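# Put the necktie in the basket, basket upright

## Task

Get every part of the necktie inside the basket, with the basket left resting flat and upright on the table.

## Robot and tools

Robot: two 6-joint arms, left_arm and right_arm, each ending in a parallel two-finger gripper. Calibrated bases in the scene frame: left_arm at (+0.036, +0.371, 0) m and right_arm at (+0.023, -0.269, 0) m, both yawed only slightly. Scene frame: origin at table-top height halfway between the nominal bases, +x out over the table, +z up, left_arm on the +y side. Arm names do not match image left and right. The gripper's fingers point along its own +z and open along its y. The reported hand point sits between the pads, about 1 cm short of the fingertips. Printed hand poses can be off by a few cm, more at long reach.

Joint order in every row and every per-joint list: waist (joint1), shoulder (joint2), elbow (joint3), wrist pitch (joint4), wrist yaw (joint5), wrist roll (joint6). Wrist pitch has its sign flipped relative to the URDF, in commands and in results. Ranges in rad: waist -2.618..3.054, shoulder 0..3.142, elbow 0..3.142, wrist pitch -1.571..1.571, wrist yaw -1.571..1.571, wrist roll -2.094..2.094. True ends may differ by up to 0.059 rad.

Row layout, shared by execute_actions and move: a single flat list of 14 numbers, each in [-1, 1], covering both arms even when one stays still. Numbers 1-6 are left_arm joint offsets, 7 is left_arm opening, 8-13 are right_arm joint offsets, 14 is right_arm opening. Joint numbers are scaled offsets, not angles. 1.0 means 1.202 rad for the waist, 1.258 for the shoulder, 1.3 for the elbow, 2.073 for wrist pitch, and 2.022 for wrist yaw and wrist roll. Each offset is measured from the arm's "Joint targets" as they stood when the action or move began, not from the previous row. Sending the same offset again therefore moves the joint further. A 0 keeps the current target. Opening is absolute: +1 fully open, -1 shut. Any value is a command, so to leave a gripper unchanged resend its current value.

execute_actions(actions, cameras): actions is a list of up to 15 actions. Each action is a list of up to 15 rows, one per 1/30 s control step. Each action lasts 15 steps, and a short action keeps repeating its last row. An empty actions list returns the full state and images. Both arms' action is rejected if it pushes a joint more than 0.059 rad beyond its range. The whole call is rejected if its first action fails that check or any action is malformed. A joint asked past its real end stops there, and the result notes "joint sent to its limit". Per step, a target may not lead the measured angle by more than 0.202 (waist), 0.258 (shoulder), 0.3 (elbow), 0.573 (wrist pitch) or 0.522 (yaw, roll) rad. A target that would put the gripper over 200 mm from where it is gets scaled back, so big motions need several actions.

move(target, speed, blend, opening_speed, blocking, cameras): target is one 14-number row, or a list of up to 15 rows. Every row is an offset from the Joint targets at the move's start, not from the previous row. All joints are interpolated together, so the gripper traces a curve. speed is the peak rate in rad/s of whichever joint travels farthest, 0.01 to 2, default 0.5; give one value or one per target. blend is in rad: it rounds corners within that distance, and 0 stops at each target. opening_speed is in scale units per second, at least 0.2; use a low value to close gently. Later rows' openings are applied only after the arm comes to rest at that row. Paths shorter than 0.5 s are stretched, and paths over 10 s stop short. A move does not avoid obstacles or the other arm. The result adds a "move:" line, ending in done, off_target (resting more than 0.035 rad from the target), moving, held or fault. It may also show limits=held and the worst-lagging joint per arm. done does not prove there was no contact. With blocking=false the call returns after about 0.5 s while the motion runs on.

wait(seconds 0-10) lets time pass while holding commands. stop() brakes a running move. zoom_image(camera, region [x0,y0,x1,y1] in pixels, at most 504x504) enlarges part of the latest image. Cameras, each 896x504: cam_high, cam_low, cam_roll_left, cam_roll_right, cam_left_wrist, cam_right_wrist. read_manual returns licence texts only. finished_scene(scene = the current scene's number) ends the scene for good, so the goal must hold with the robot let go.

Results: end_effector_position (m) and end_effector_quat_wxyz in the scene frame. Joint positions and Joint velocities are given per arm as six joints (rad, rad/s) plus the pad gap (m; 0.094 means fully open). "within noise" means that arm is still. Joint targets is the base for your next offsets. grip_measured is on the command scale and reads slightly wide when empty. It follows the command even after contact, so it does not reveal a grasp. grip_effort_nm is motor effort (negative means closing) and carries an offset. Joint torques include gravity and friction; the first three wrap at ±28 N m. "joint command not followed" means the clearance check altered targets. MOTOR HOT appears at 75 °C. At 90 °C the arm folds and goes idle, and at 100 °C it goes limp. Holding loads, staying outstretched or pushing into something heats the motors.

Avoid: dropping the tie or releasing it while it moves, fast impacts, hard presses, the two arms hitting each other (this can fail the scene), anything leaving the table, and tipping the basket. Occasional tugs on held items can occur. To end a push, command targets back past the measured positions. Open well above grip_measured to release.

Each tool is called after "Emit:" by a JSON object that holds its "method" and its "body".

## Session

Emit:
{"method": "execute_actions", "body": {"actions": []}}

Scene clock: 0.00 s.
left_arm: end_effector_position=(+0.1981, +0.2316, +0.2440) grip_measured=+1.000 grip_effort_nm=n/a end_effector_quat_wxyz=(+0.380, -0.149, +0.899, -0.158) | right_arm: end_effector_position=(+0.4154, -0.2559, +0.2034) grip_measured=+1.000 grip_effort_nm=n/a end_effector_quat_wxyz=(+0.453, -0.288, +0.766, +0.353)
Joint positions: left_arm=[-1.277 0.868 1.05 1.25 -0.717 -1.431 0.094] | right_arm=[-0.378 1.716 1.274 0.748 -1.195 -0.863 0.094]
Joint velocities: within noise
Joint torques (N m): no reading
Motor temperatures (°C): left_arm=[20 29 27 24 20 24 21] | right_arm=[23 27 25 23 24 23 21]
Heat: left arm: 29 °C; right arm: 27 °C.
Joint targets: left_arm=[-1.277 0.863 1.061 1.252 -0.736 -1.428] | right_arm=[-0.378 1.704 1.286 0.748 -1.214 -0.865]
Tool commands: left_gripper/opening=+1.0 right_gripper/opening=+1.0

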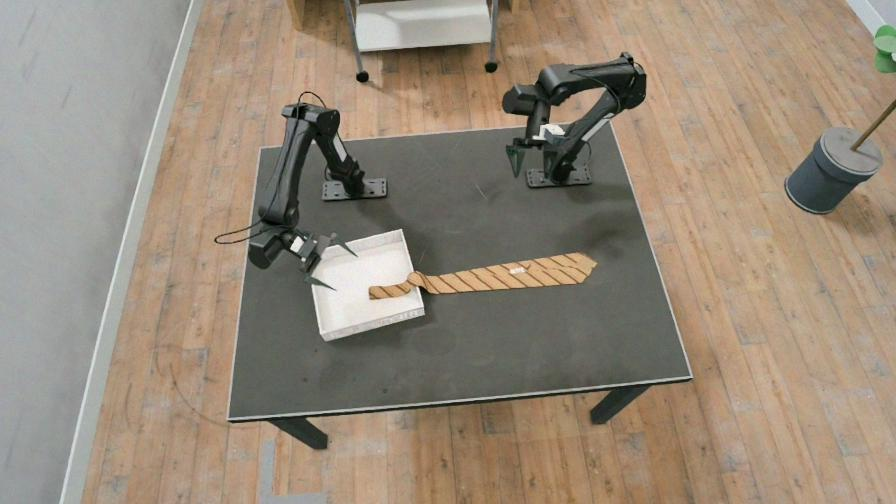

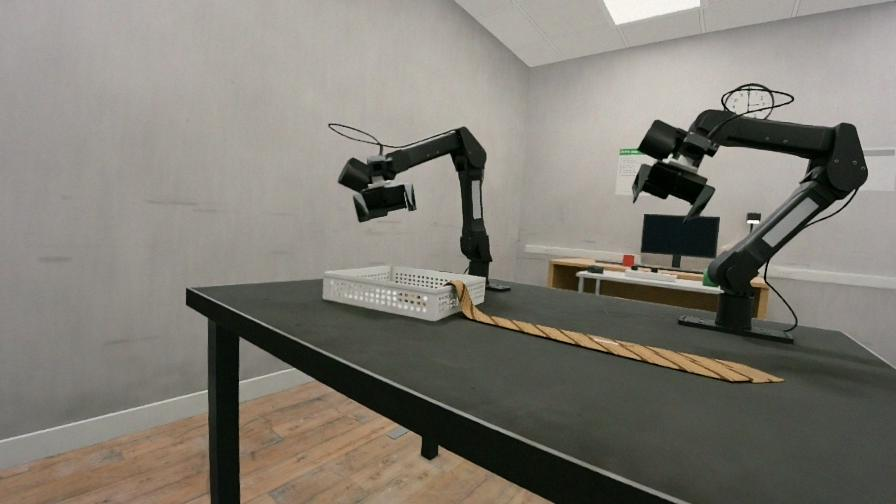

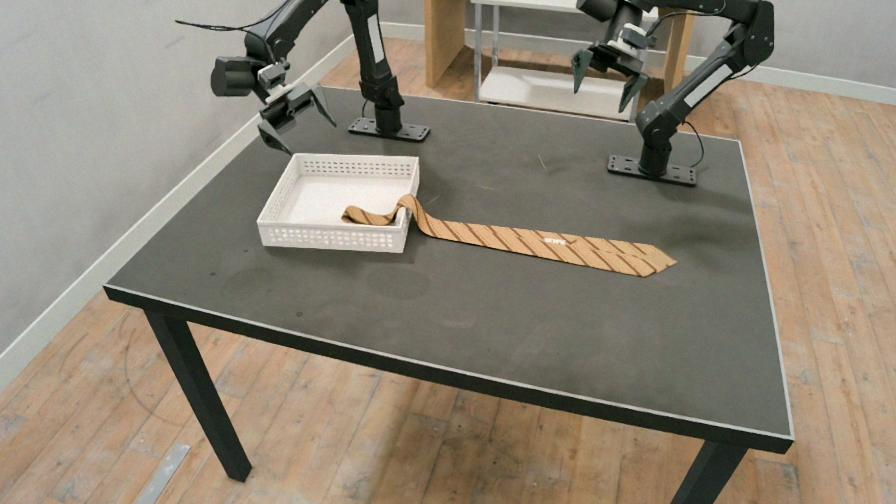

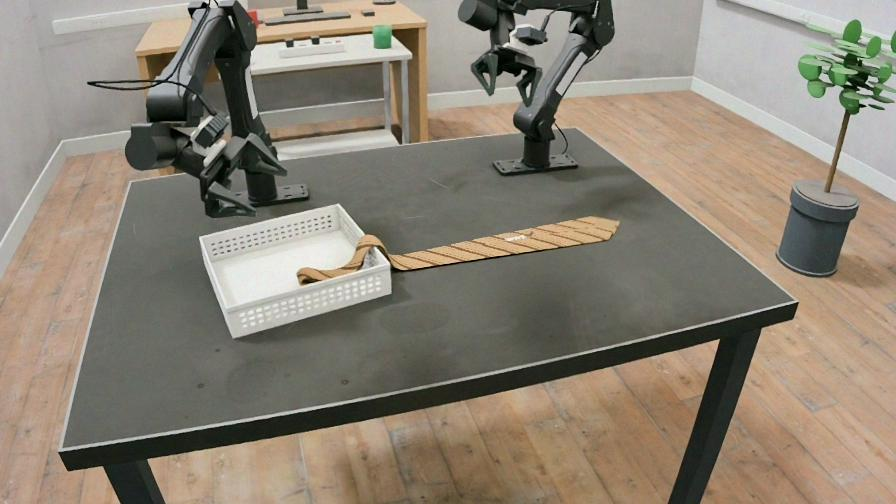

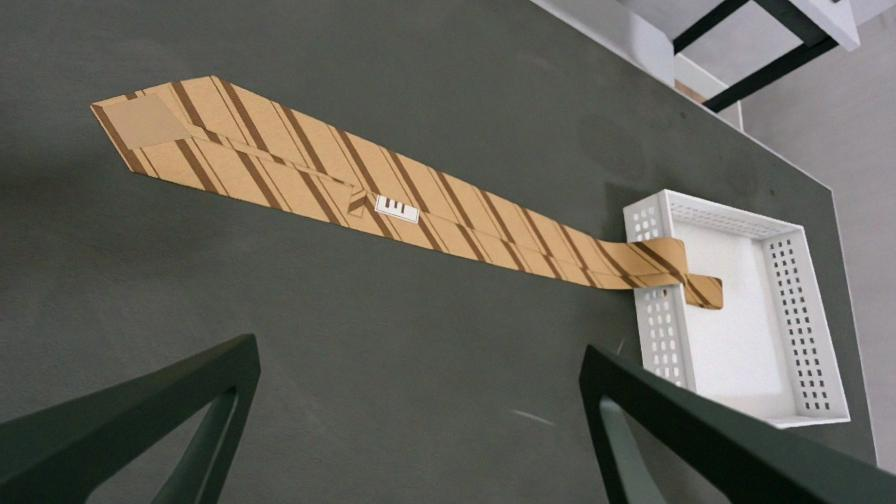

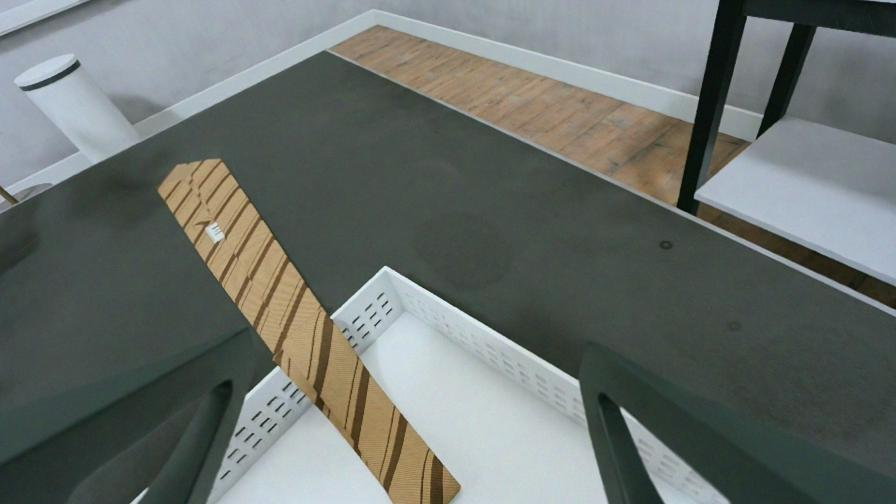

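Emit:
{"method": "move", "body": {"target": [0,0,0,0,0,0,1,0.9775,-0.019,0.263,0.1997,0.6004,0.032,1], "speed": 1.0, "cameras": ["cam_right_wrist","cam_left_wrist"]}}

Scene clock: 13.07 s.
left_arm: end_effector_position=(+0.1981, +0.2316, +0.2440) grip_measured=+1.000 grip_effort_nm=-0.027 end_effector_quat_wxyz=(+0.380, -0.149, +0.899, -0.158) | right_arm: end_effector_position=(+0.2936, -0.0020, +0.1714) grip_measured=+1.000 grip_effort_nm=-0.022 end_effector_quat_wxyz=(-0.146, +0.704, -0.695, +0.000)
Joint positions: left_arm=[-1.277 0.868 1.05 1.25 -0.717 -1.431 0.094] | right_arm=[0.8 1.716 1.593 1.154 -0.006 -0.808 0.094]
Joint torques (N m): left_arm=[0.08 -0.73 7.19 -0.86 -0.47 0.03] | right_arm=[-0.27 -11.45 10.19 -0.85 0.04 0.05]
Joint targets: left_arm=[-1.277 0.863 1.061 1.252 -0.736 -1.428] | right_arm=[0.797 1.680 1.627 1.162 0.000 -0.800]
move: off_target (right_arm); right_arm: the shoulder is farthest, 0.036 rad from its target
Images, in order: cam_left_wrist, cam_right_wrist.

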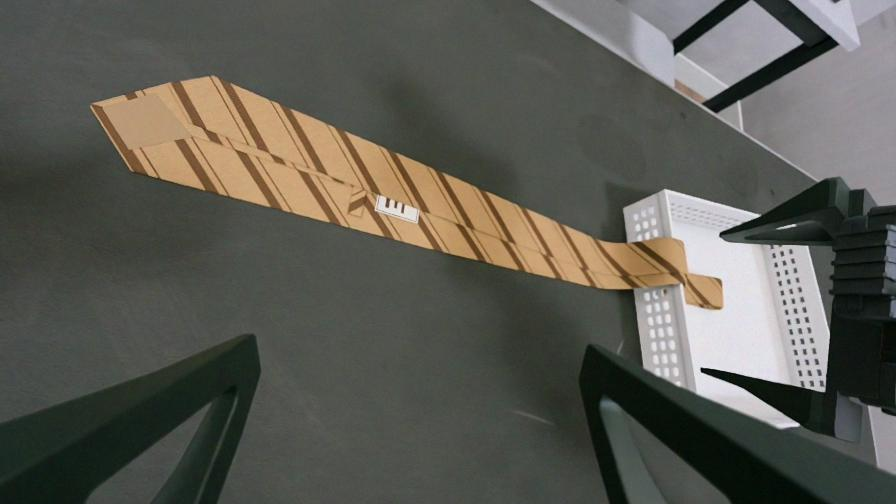

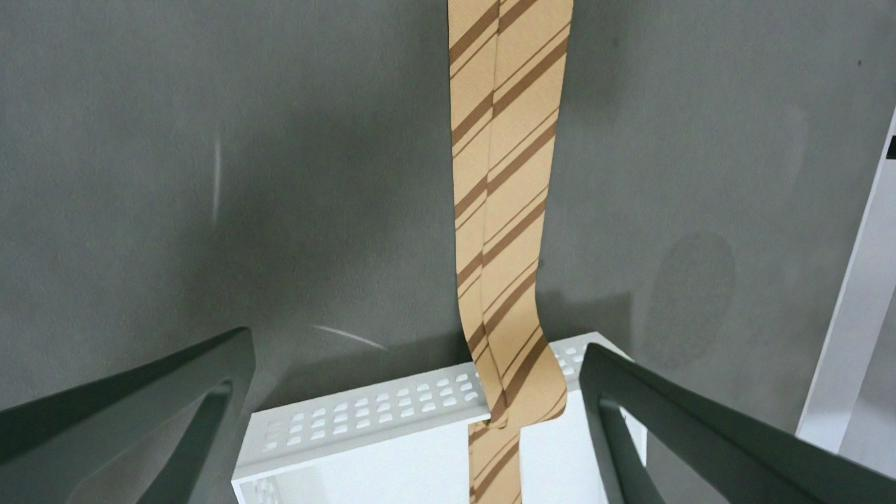

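Emit:
{"method": "move", "body": {"target": [[0,0,0,0,0,0,1,-0.0185,0.5265,0.4842,0.0975,0,-0.0356,1],[0,0,0,0,0,0,1,-0.0185,0.6503,0.4589,0.0648,0,-0.0356,1]], "speed": [0.9,0.3], "cameras": ["cam_right_wrist"]}}

Scene clock: 20.40 s.
left_arm: end_effector_position=(+0.1981, +0.2316, +0.2440) grip_measured=+1.000 grip_effort_nm=-0.027 end_effector_quat_wxyz=(+0.380, -0.149, +0.899, -0.158) | right_arm: end_effector_position=(+0.3710, +0.0607, +0.0274) grip_measured=+1.000 grip_effort_nm=-0.022 end_effector_quat_wxyz=(+0.000, +0.725, -0.689, -0.002)
Joint positions: left_arm=[-1.277 0.868 1.05 1.25 -0.717 -1.431 0.094] | right_arm=[0.781 2.478 2.216 1.31 -0.004 -0.867 0.094]
Joint torques (N m): left_arm=[0.06 -0.75 7.19 -0.86 -0.46 0.02] | right_arm=[-0.68 -12.18 7.23 -0.49 0.05 -0.03]
Motor temperatures (°C): left_arm=[20 29 30 25 20 24 21] | right_arm=[23 33 30 24 25 23 20]
Heat: left arm: 30 °C; right arm: 33 °C.
Joint targets: left_arm=[-1.277 0.863 1.061 1.252 -0.736 -1.428] | right_arm=[0.775 2.499 2.224 1.297 0.000 -0.872]
move: done
Images, in order: cam_right_wrist.

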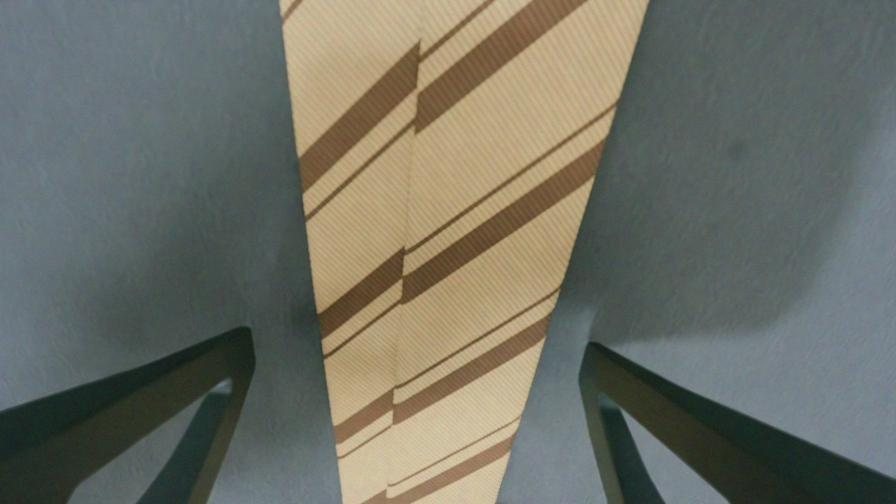

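Emit:
{"method": "move", "body": {"target": [0,0,0,0,0,0,1,0,0.0223,0,0,0,0,1], "speed": 0.2, "cameras": ["cam_right_wrist"]}}

Scene clock: 21.90 s.
left_arm: end_effector_position=(+0.1981, +0.2316, +0.2440) grip_measured=+1.000 grip_effort_nm=-0.017 end_effector_quat_wxyz=(+0.380, -0.149, +0.899, -0.158) | right_arm: end_effector_position=(+0.3703, +0.0598, +0.0193) grip_measured=+1.000 grip_effort_nm=-0.022 end_effector_quat_wxyz=(+0.008, +0.725, -0.689, -0.002)
Joint positions: left_arm=[-1.277 0.868 1.05 1.25 -0.717 -1.431 0.094] | right_arm=[0.781 2.495 2.216 1.307 -0.003 -0.867 0.094]
Joint torques (N m): left_arm=[0.06 -0.76 7.17 -0.86 -0.47 0.02] | right_arm=[-0.61 -11.33 7.09 -0.41 0.02 -0.03]
Joint targets: left_arm=[-1.277 0.863 1.061 1.252 -0.736 -1.428] | right_arm=[0.775 2.526 2.224 1.297 0.000 -0.872]
move: done
Images, in order: cam_right_wrist.

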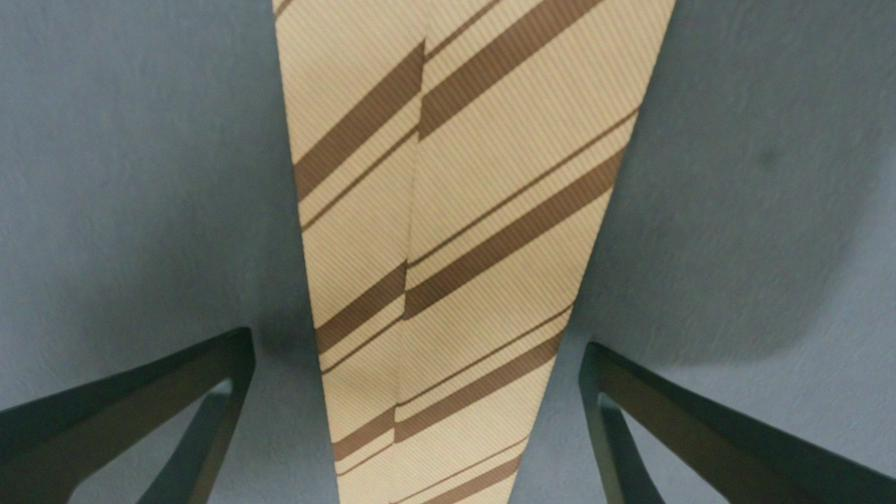

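Emit:
{"method": "move", "body": {"target": [0,0,0,0,0,0,1,0,0.0135,0,0,0,0,1], "speed": 0.2, "cameras": ["cam_right_wrist"]}}

Scene clock: 24.40 s.
left_arm: end_effector_position=(+0.1981, +0.2316, +0.2440) grip_measured=+1.000 grip_effort_nm=-0.027 end_effector_quat_wxyz=(+0.380, -0.149, +0.899, -0.158) | right_arm: end_effector_position=(+0.3704, +0.0597, +0.0186) grip_measured=+1.000 grip_effort_nm=-0.022 end_effector_quat_wxyz=(+0.008, +0.725, -0.689, -0.002)
Joint positions: left_arm=[-1.277 0.868 1.05 1.25 -0.717 -1.431 0.094] | right_arm=[0.781 2.497 2.216 1.307 -0.002 -0.867 0.094]
Joint torques (N m): left_arm=[0.08 -0.75 7.17 -0.86 -0.46 0.03] | right_arm=[-0.68 -10.02 7.13 -0.44 0.02 -0.04]
Joint targets: left_arm=[-1.277 0.863 1.061 1.252 -0.736 -1.428] | right_arm=[0.775 2.543 2.224 1.296 0.000 -0.872]
move: off_target (right_arm); right_arm: the shoulder is farthest, 0.046 rad from its target
Images, in order: cam_right_wrist.

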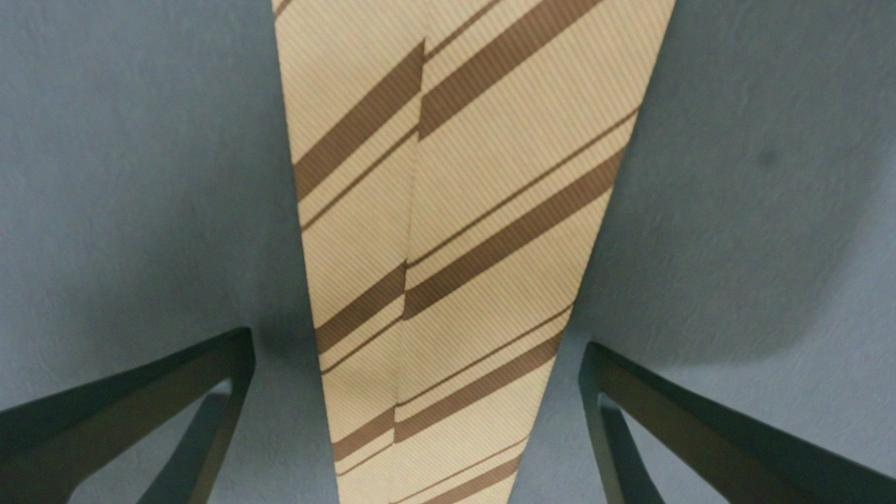

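Emit:
{"method": "move", "body": {"target": [0,0,0,0,0,0,1,0,-0.0095,0,0,0,0,-1], "speed": 0.2, "opening_speed": 0.8, "cameras": ["cam_right_wrist"]}}

Scene clock: 27.63 s.
left_arm: end_effector_position=(+0.1981, +0.2316, +0.2440) grip_measured=+1.000 grip_effort_nm=-0.032 end_effector_quat_wxyz=(+0.380, -0.149, +0.899, -0.158) | right_arm: end_effector_position=(+0.3738, +0.0609, +0.0182) grip_measured=-0.897 grip_effort_nm=-1.023 end_effector_quat_wxyz=(+0.002, +0.725, -0.689, +0.001)
Joint positions: left_arm=[-1.277 0.868 1.05 1.25 -0.717 -1.431 0.094] | right_arm=[0.78 2.498 2.216 1.293 0.003 -0.867 0.005]
Joint torques (N m): left_arm=[0.1 -0.75 7.19 -0.86 -0.46 0.02] | right_arm=[-0.61 -11.19 7.23 -0.31 -0.02 -0.03]
Joint targets: left_arm=[-1.277 0.863 1.061 1.252 -0.736 -1.428] | right_arm=[0.775 2.532 2.224 1.297 0.000 -0.872]
move: done
Images, in order: cam_right_wrist.

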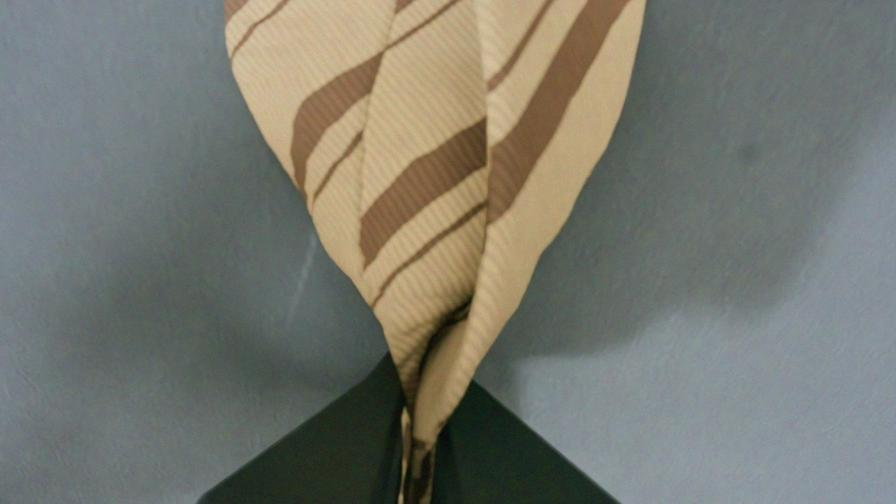

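Emit:
{"method": "move", "body": {"target": [[0,0,0,0,0,0,1,-0.1098,-0.7818,-0.5135,-0.1877,0,-0.0633,-1],[0,0,0,0,0,0,1,-0.5532,-1.0,-0.2777,-0.1727,0,-0.3106,-1]], "speed": [0.5,0.6], "blend": [0.1,0], "cameras": ["cam_high","cam_low","cam_roll_left","cam_roll_right"]}}

Scene clock: 38.50 s.
left_arm: end_effector_position=(+0.1981, +0.2316, +0.2440) grip_measured=+1.000 grip_effort_nm=-0.027 end_effector_quat_wxyz=(+0.380, -0.149, +0.899, -0.158) | right_arm: end_effector_position=(+0.3711, -0.2379, +0.4608) grip_measured=-0.898 grip_effort_nm=-1.048 end_effector_quat_wxyz=(-0.426, +0.591, -0.580, +0.365)
Joint positions: left_arm=[-1.277 0.868 1.05 1.25 -0.717 -1.431 0.094] | right_arm=[0.115 1.278 1.841 0.943 0.003 -1.502 0.005]
Joint torques (N m): left_arm=[0.06 -0.73 7.17 -0.86 -0.46 0.02] | right_arm=[-0.53 -3.73 8.12 -2.05 -0.03 0]
Joint targets: left_arm=[-1.277 0.863 1.061 1.252 -0.736 -1.428] | right_arm=[0.110 1.274 1.863 0.939 0.000 -1.500]
move: done
Images, in order: cam_high, cam_low, cam_roll_left, cam_roll_right.

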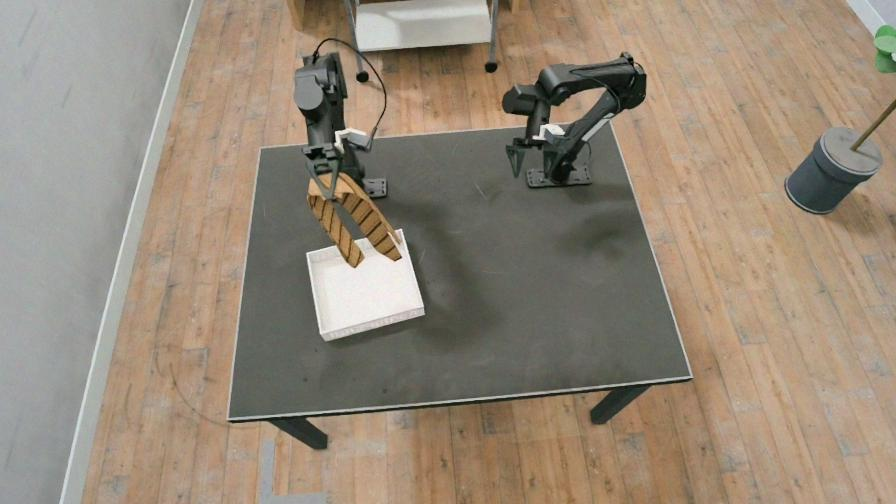

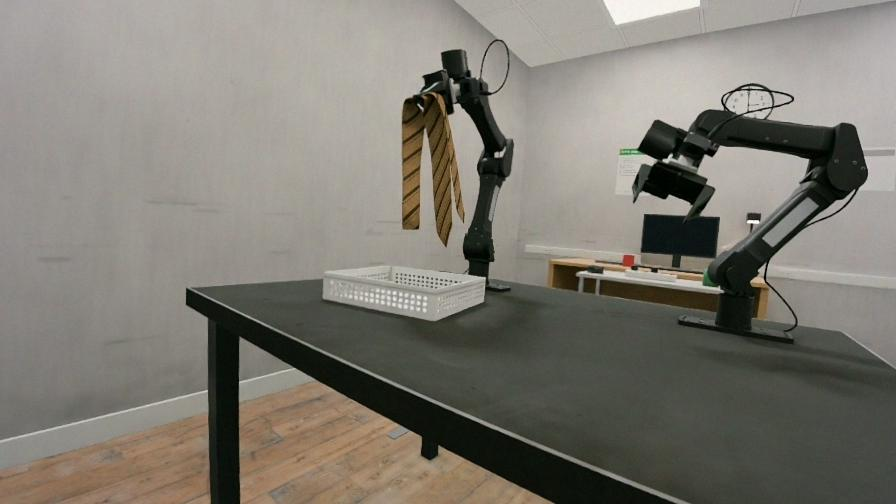

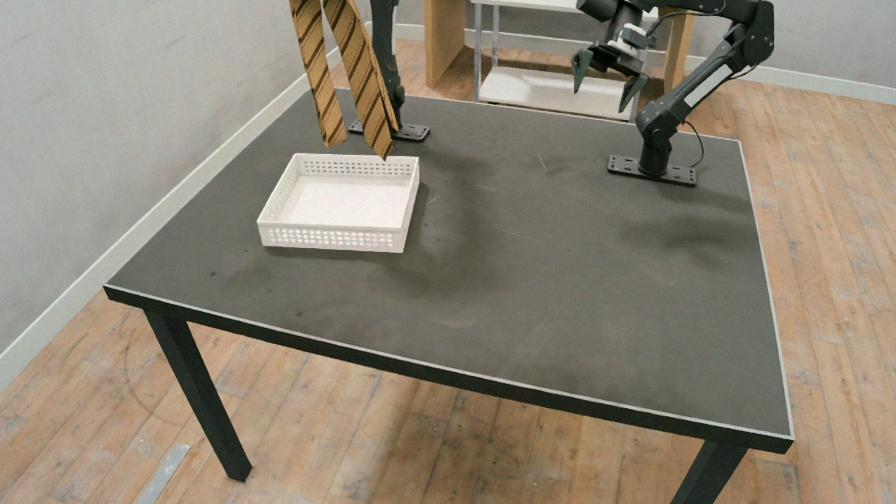

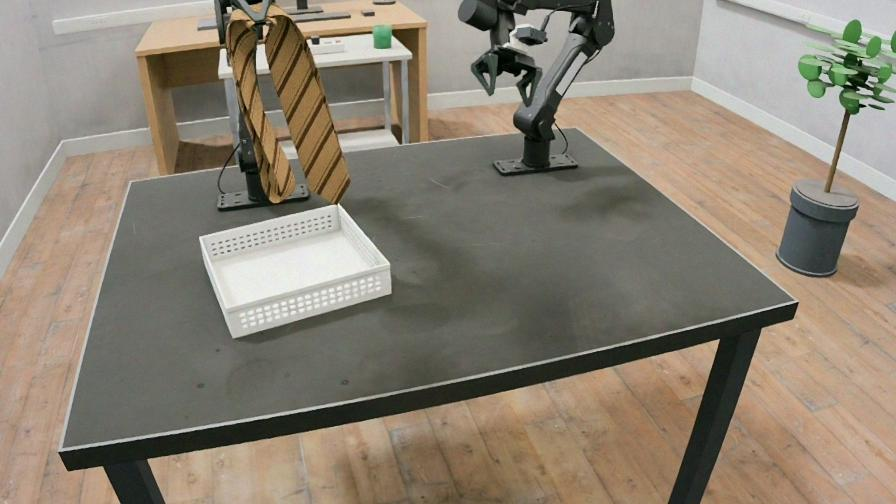

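Emit:
{"method": "move", "body": {"target": [[0,0,0,0,0,0,1,0.0707,0.1415,-0.0344,0.1579,0,0,-1],[0,0,0,0,0,0,1,-0.1306,0.4445,-0.1639,0.1822,0,-0.1236,-1]], "speed": [0.5,0.5], "blend": [0.05,0], "cameras": ["cam_high","cam_right_wrist","cam_roll_right","cam_roll_left"]}}

Scene clock: 44.57 s.
left_arm: end_effector_position=(+0.1981, +0.2316, +0.2440) grip_measured=+1.000 grip_effort_nm=-0.032 end_effector_quat_wxyz=(+0.380, -0.149, +0.899, -0.158) | right_arm: end_effector_position=(+0.3849, -0.2954, +0.1437) grip_measured=-0.899 grip_effort_nm=-1.043 end_effector_quat_wxyz=(-0.029, +0.741, -0.670, +0.040)
Joint positions: left_arm=[-1.277 0.868 1.05 1.25 -0.717 -1.431 0.094] | right_arm=[-0.046 1.827 1.654 1.298 0.004 -1.744 0.005]
Joint torques (N m): left_arm=[0.08 -0.75 7.17 -0.86 -0.46 0.02] | right_arm=[-0.1 -8.5 6.43 -0.39 -0.05 -0.04]
Joint targets: left_arm=[-1.277 0.863 1.061 1.252 -0.736 -1.428] | right_arm=[-0.047 1.833 1.650 1.316 0.000 -1.750]
move: done
Images, in order: cam_high, cam_roll_left, cam_roll_right, cam_right_wrist.

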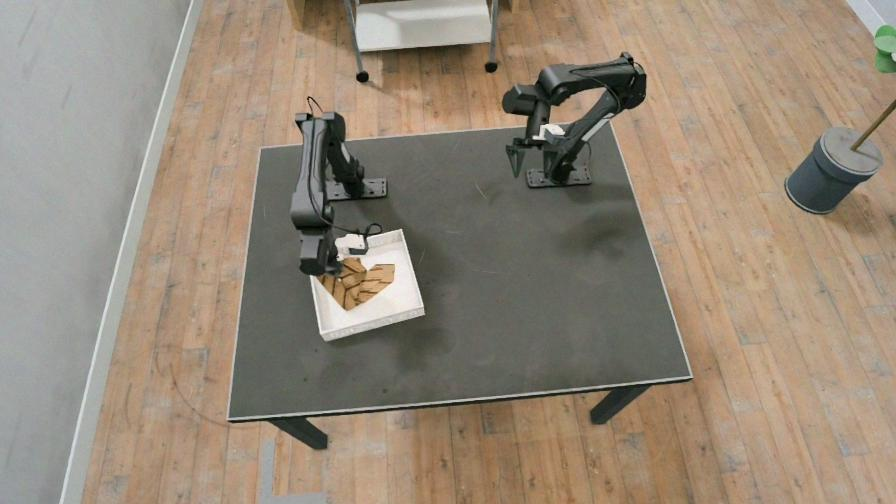

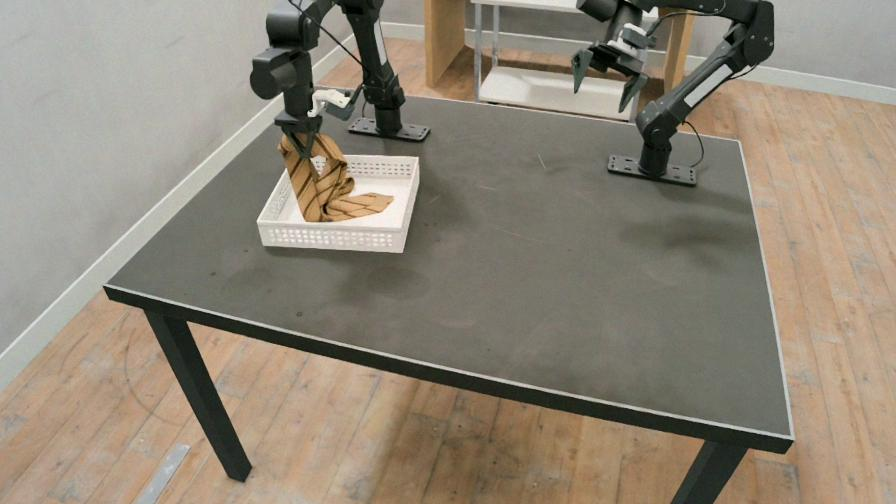

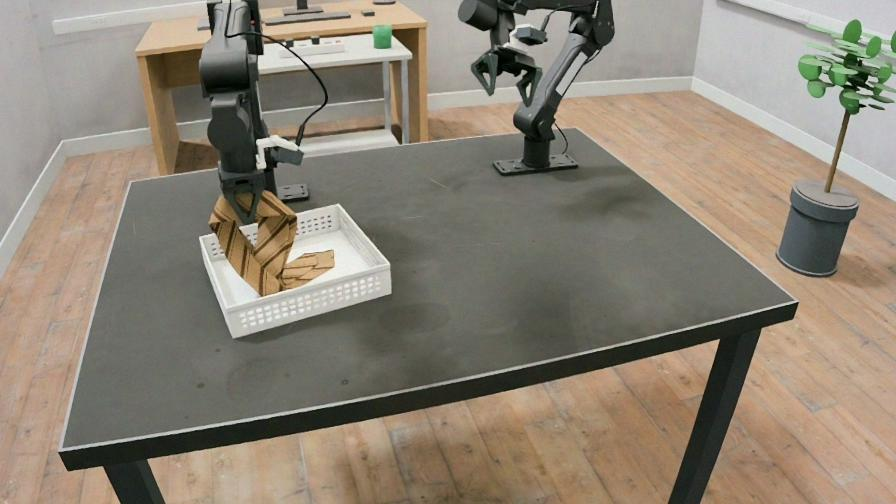

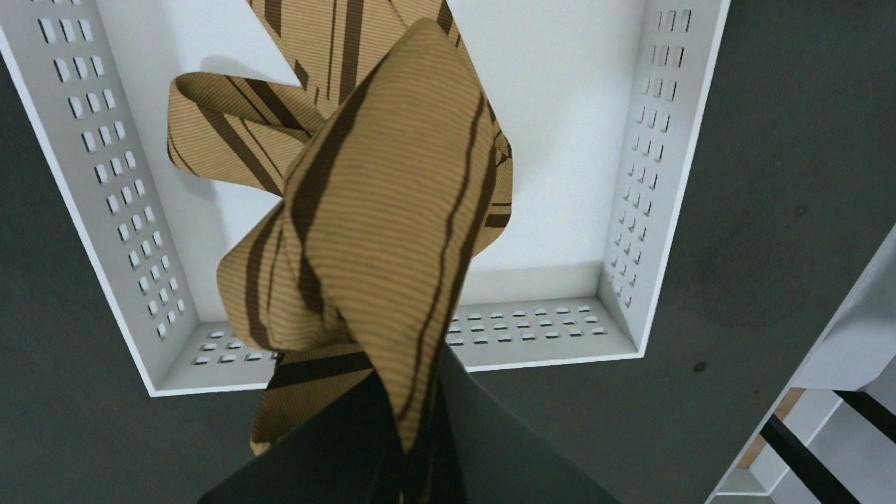

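Emit:
{"method": "move", "body": {"target": [[0,0,0,0,0,0,1,0.1331,0,0,0,0,0.03,-1],[0,0,0,0,0,0,1,0.1514,0.008,-0.2847,-0.1829,0,0.0495,-1]], "speed": [0.4,0.4], "blend": [0.05,0], "cameras": ["cam_high","cam_right_wrist","cam_roll_right","cam_roll_left"]}}

Emit:
{"method": "zoom_image", "body": {"camera": "cam_roll_left", "region": [230, 110, 450, 280]}}

Emit:
{"method": "zoom_image", "body": {"camera": "cam_roll_right", "region": [180, 160, 410, 350]}}

Scene clock: 51.33 s.
left_arm: end_effector_position=(+0.1981, +0.2316, +0.2440) grip_measured=+1.000 grip_effort_nm=-0.032 end_effector_quat_wxyz=(+0.380, -0.149, +0.899, -0.158) | right_arm: end_effector_position=(+0.3707, -0.2338, +0.0526) grip_measured=-0.899 grip_effort_nm=-1.043 end_effector_quat_wxyz=(-0.030, +0.769, -0.637, +0.033)
Joint positions: left_arm=[-1.277 0.868 1.05 1.25 -0.717 -1.431 0.094] | right_arm=[0.128 1.827 1.289 0.945 0.005 -1.656 0.005]
Joint torques (N m): left_arm=[0.09 -0.76 7.19 -0.86 -0.47 0.02] | right_arm=[0.73 -7.47 5.71 -0.64 -0.05 0.06]
Joint targets: left_arm=[-1.277 0.863 1.061 1.252 -0.736 -1.428] | right_arm=[0.135 1.843 1.280 0.937 0.000 -1.650]
move: done
Images, in order: cam_high, cam_roll_left, cam_roll_right, cam_right_wrist.

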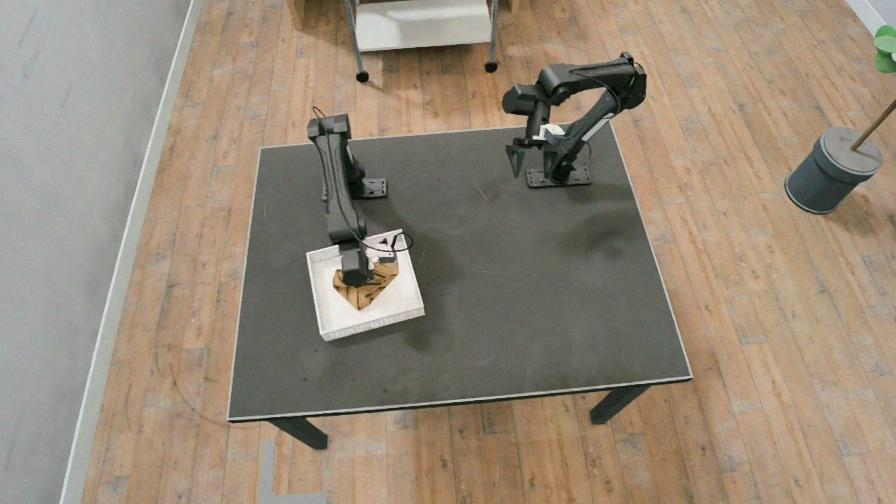

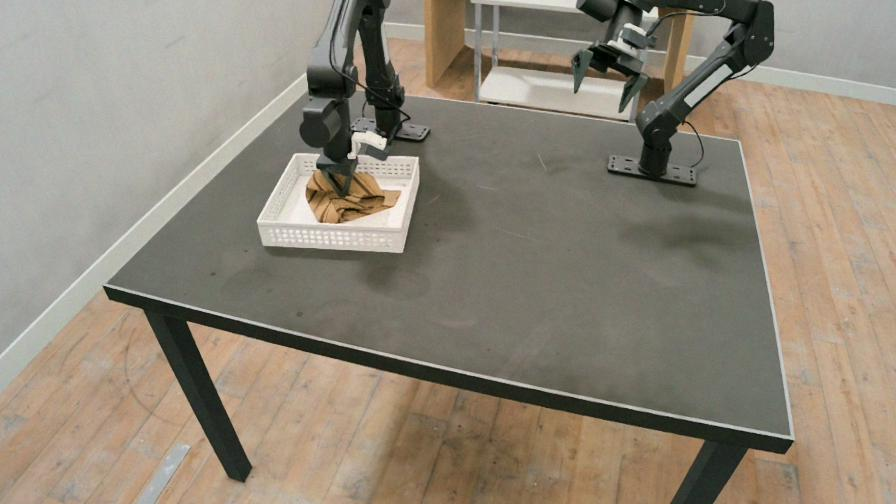

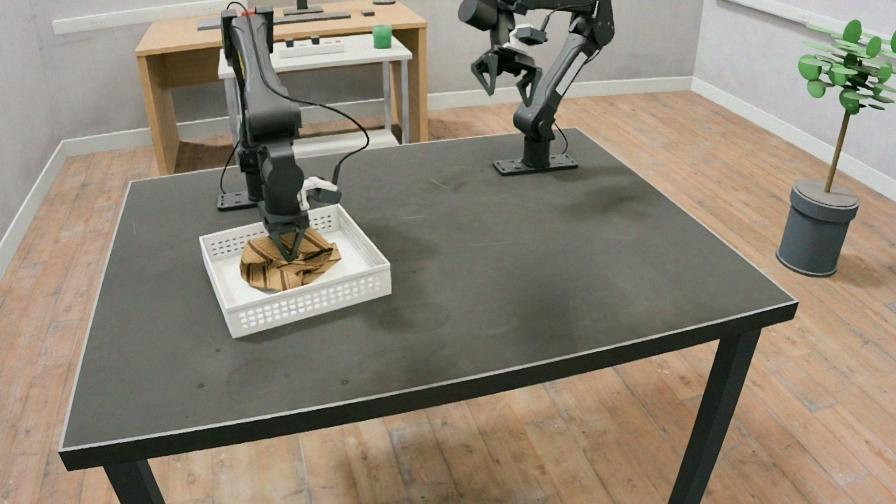

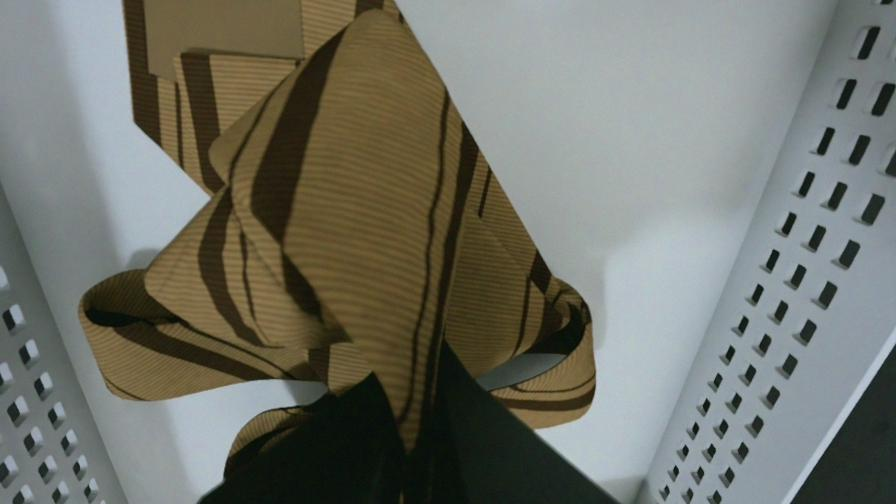

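Scaled by 2.291 from the camera's 896x504 image, which has a finer 1280x720 frame.

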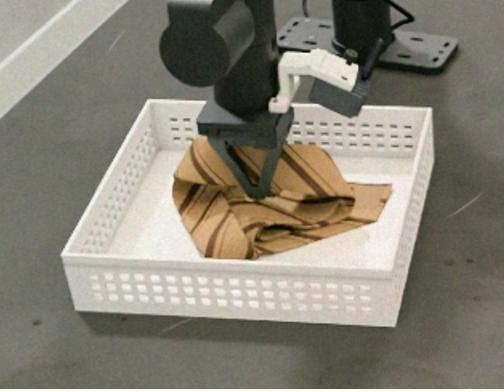

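Scaled by 2.191 from the camera's 896x504 image, which has a finer 1280x720 frame.

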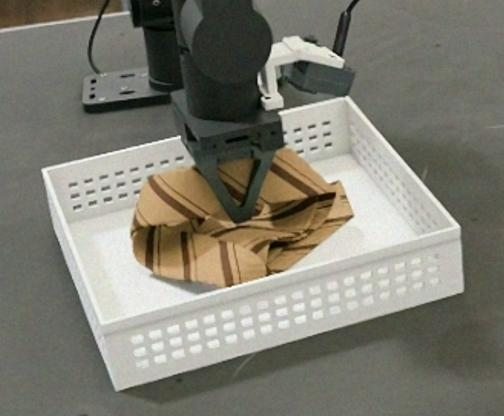

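Emit:
{"method": "move", "body": {"target": [[0,0,0,0,0,0,1,0,0,-0.0308,0,0,0,-1],[0,0,0,0,0,0,1,0,0,-0.0308,0,0,0,-0.1]], "speed": 0.3, "opening_speed": 0.8, "cameras": ["cam_right_wrist"]}}

Scene clock: 55.73 s.
left_arm: end_effector_position=(+0.1981, +0.2316, +0.2440) grip_measured=+1.000 grip_effort_nm=-0.022 end_effector_quat_wxyz=(+0.380, -0.149, +0.899, -0.158) | right_arm: end_effector_position=(+0.3595, -0.2349, +0.0431) grip_measured=-0.102 grip_effort_nm=0.105 end_effector_quat_wxyz=(-0.018, +0.770, -0.638, +0.021)
Joint positions: left_arm=[-1.277 0.868 1.05 1.25 -0.717 -1.431 0.094] | right_arm=[0.128 1.827 1.252 0.941 0.005 -1.655 0.042]
Joint torques (N m): left_arm=[0.08 -0.77 7.2 -0.86 -0.47 0.03] | right_arm=[0.7 -7.35 5.34 -0.52 -0.05 0.06]
Joint targets: left_arm=[-1.277 0.863 1.061 1.252 -0.736 -1.428] | right_arm=[0.135 1.843 1.240 0.937 0.000 -1.650]
move: done
Images, in order: cam_right_wrist.

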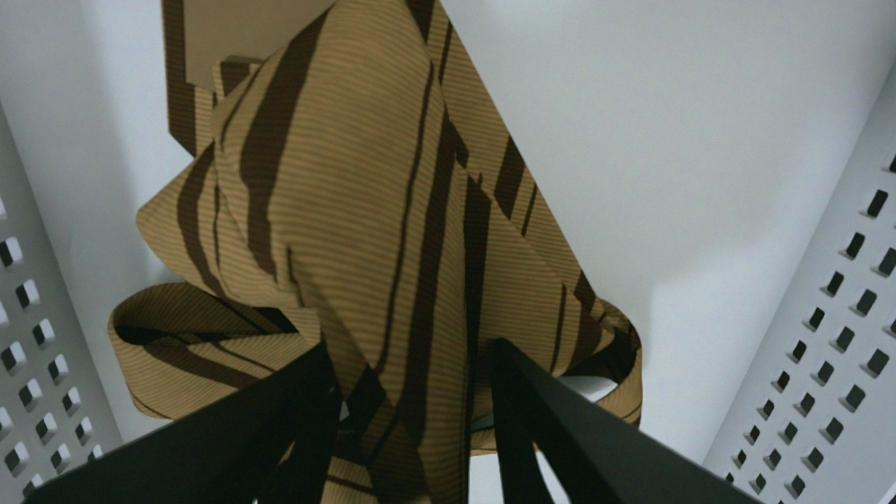

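Emit:
{"method": "move", "body": {"target": [0,0,0,0,0,0,1,0,-0.0811,0.4038,0.2349,0,0,-0.1], "speed": 0.4, "cameras": ["cam_low","cam_right_wrist","cam_roll_right","cam_roll_left"]}}

Emit:
{"method": "zoom_image", "body": {"camera": "cam_roll_left", "region": [230, 110, 450, 280]}}

Emit:
{"method": "zoom_image", "body": {"camera": "cam_roll_right", "region": [180, 160, 410, 350]}}

Emit:
{"method": "zoom_image", "body": {"camera": "cam_low", "region": [310, 220, 510, 340]}}

Scene clock: 59.50 s.
left_arm: end_effector_position=(+0.1981, +0.2316, +0.2440) grip_measured=+1.000 grip_effort_nm=-0.032 end_effector_quat_wxyz=(+0.380, -0.149, +0.899, -0.158) | right_arm: end_effector_position=(+0.3725, -0.2336, +0.1815) grip_measured=-0.102 grip_effort_nm=0.105 end_effector_quat_wxyz=(-0.043, +0.768, -0.637, +0.046)
Joint positions: left_arm=[-1.277 0.868 1.05 1.25 -0.717 -1.431 0.094] | right_arm=[0.128 1.774 1.737 1.407 0.005 -1.655 0.042]
Joint torques (N m): left_arm=[0.08 -0.75 7.17 -0.86 -0.47 0.02] | right_arm=[0.72 -11.43 9.14 -0.48 -0.05 0.06]
Joint targets: left_arm=[-1.277 0.863 1.061 1.252 -0.736 -1.428] | right_arm=[0.135 1.741 1.764 1.424 0.000 -1.650]
move: done
Images, in order: cam_low, cam_roll_left, cam_roll_right, cam_right_wrist.

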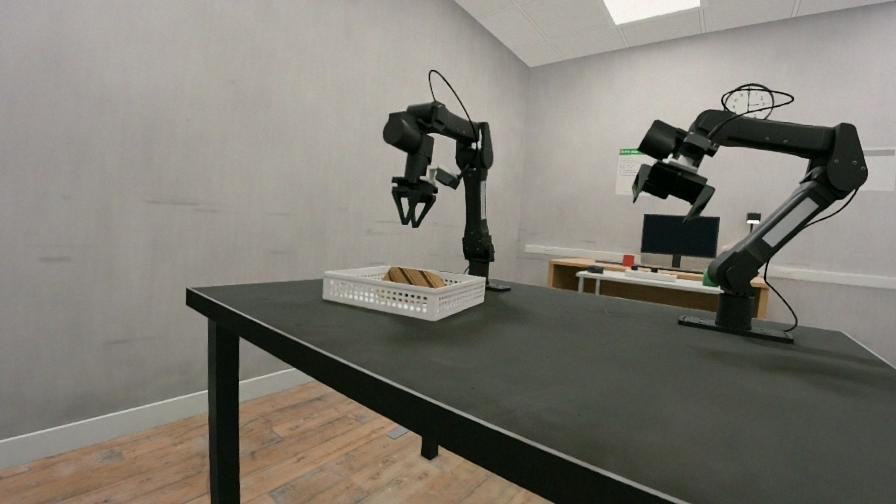

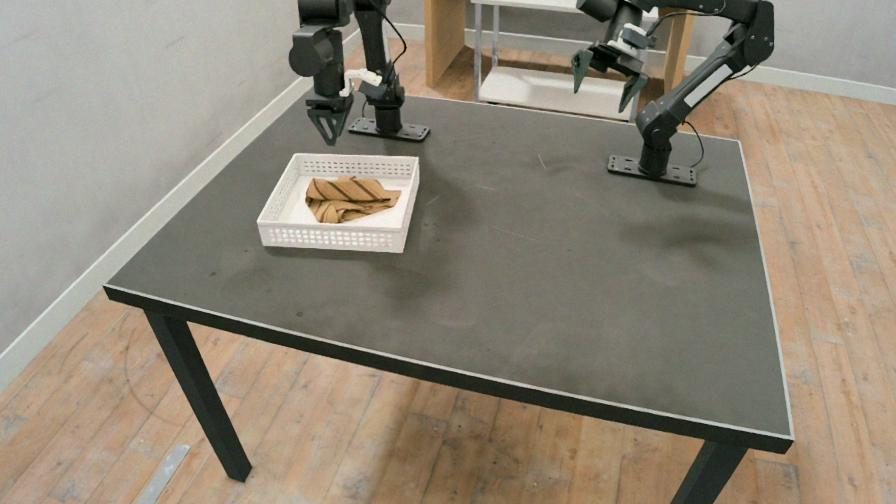

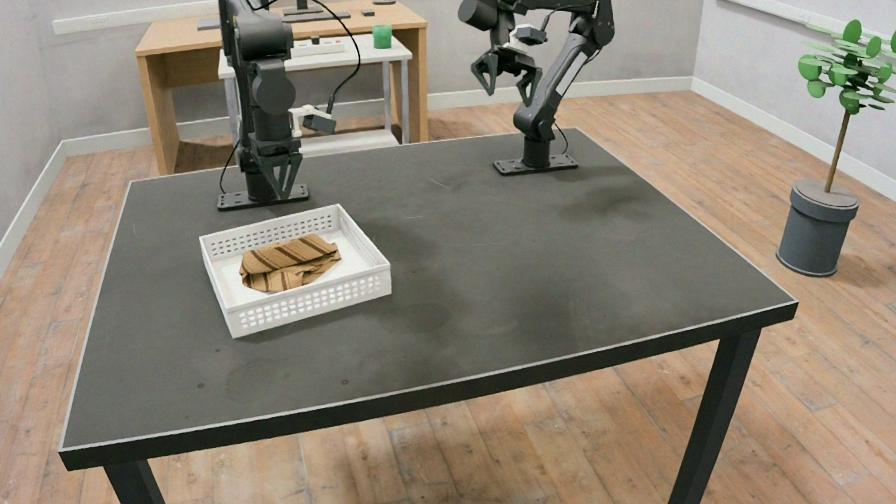

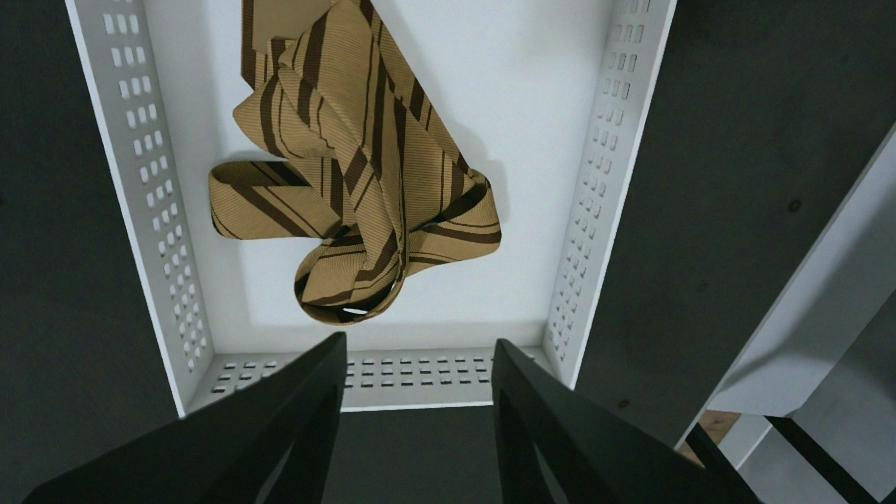

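Scaled by 2.291 from the camera's 896x504 image, which has a finer 1280x720 frame.

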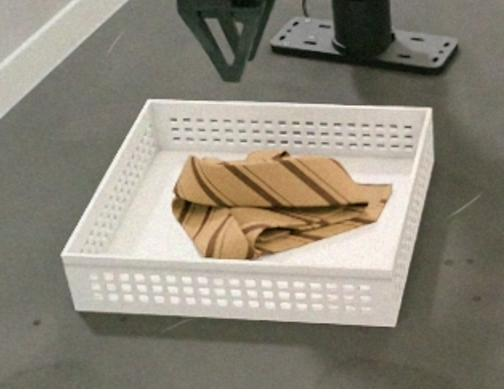

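Scaled by 2.191 from the camera's 896x504 image, which has a finer 1280x720 frame.

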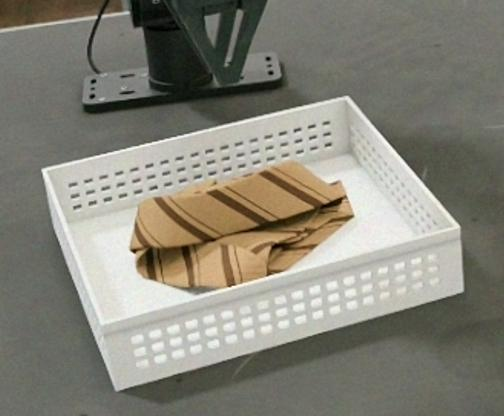

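Scaled by 2.520 from the camera's 896x504 image, which has a finer 1280x720 frame.

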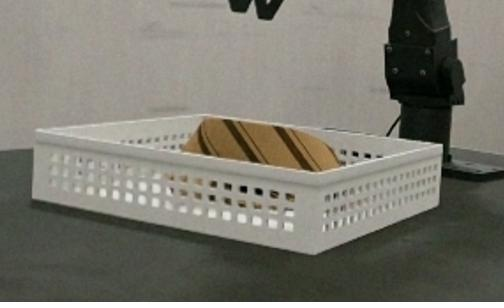

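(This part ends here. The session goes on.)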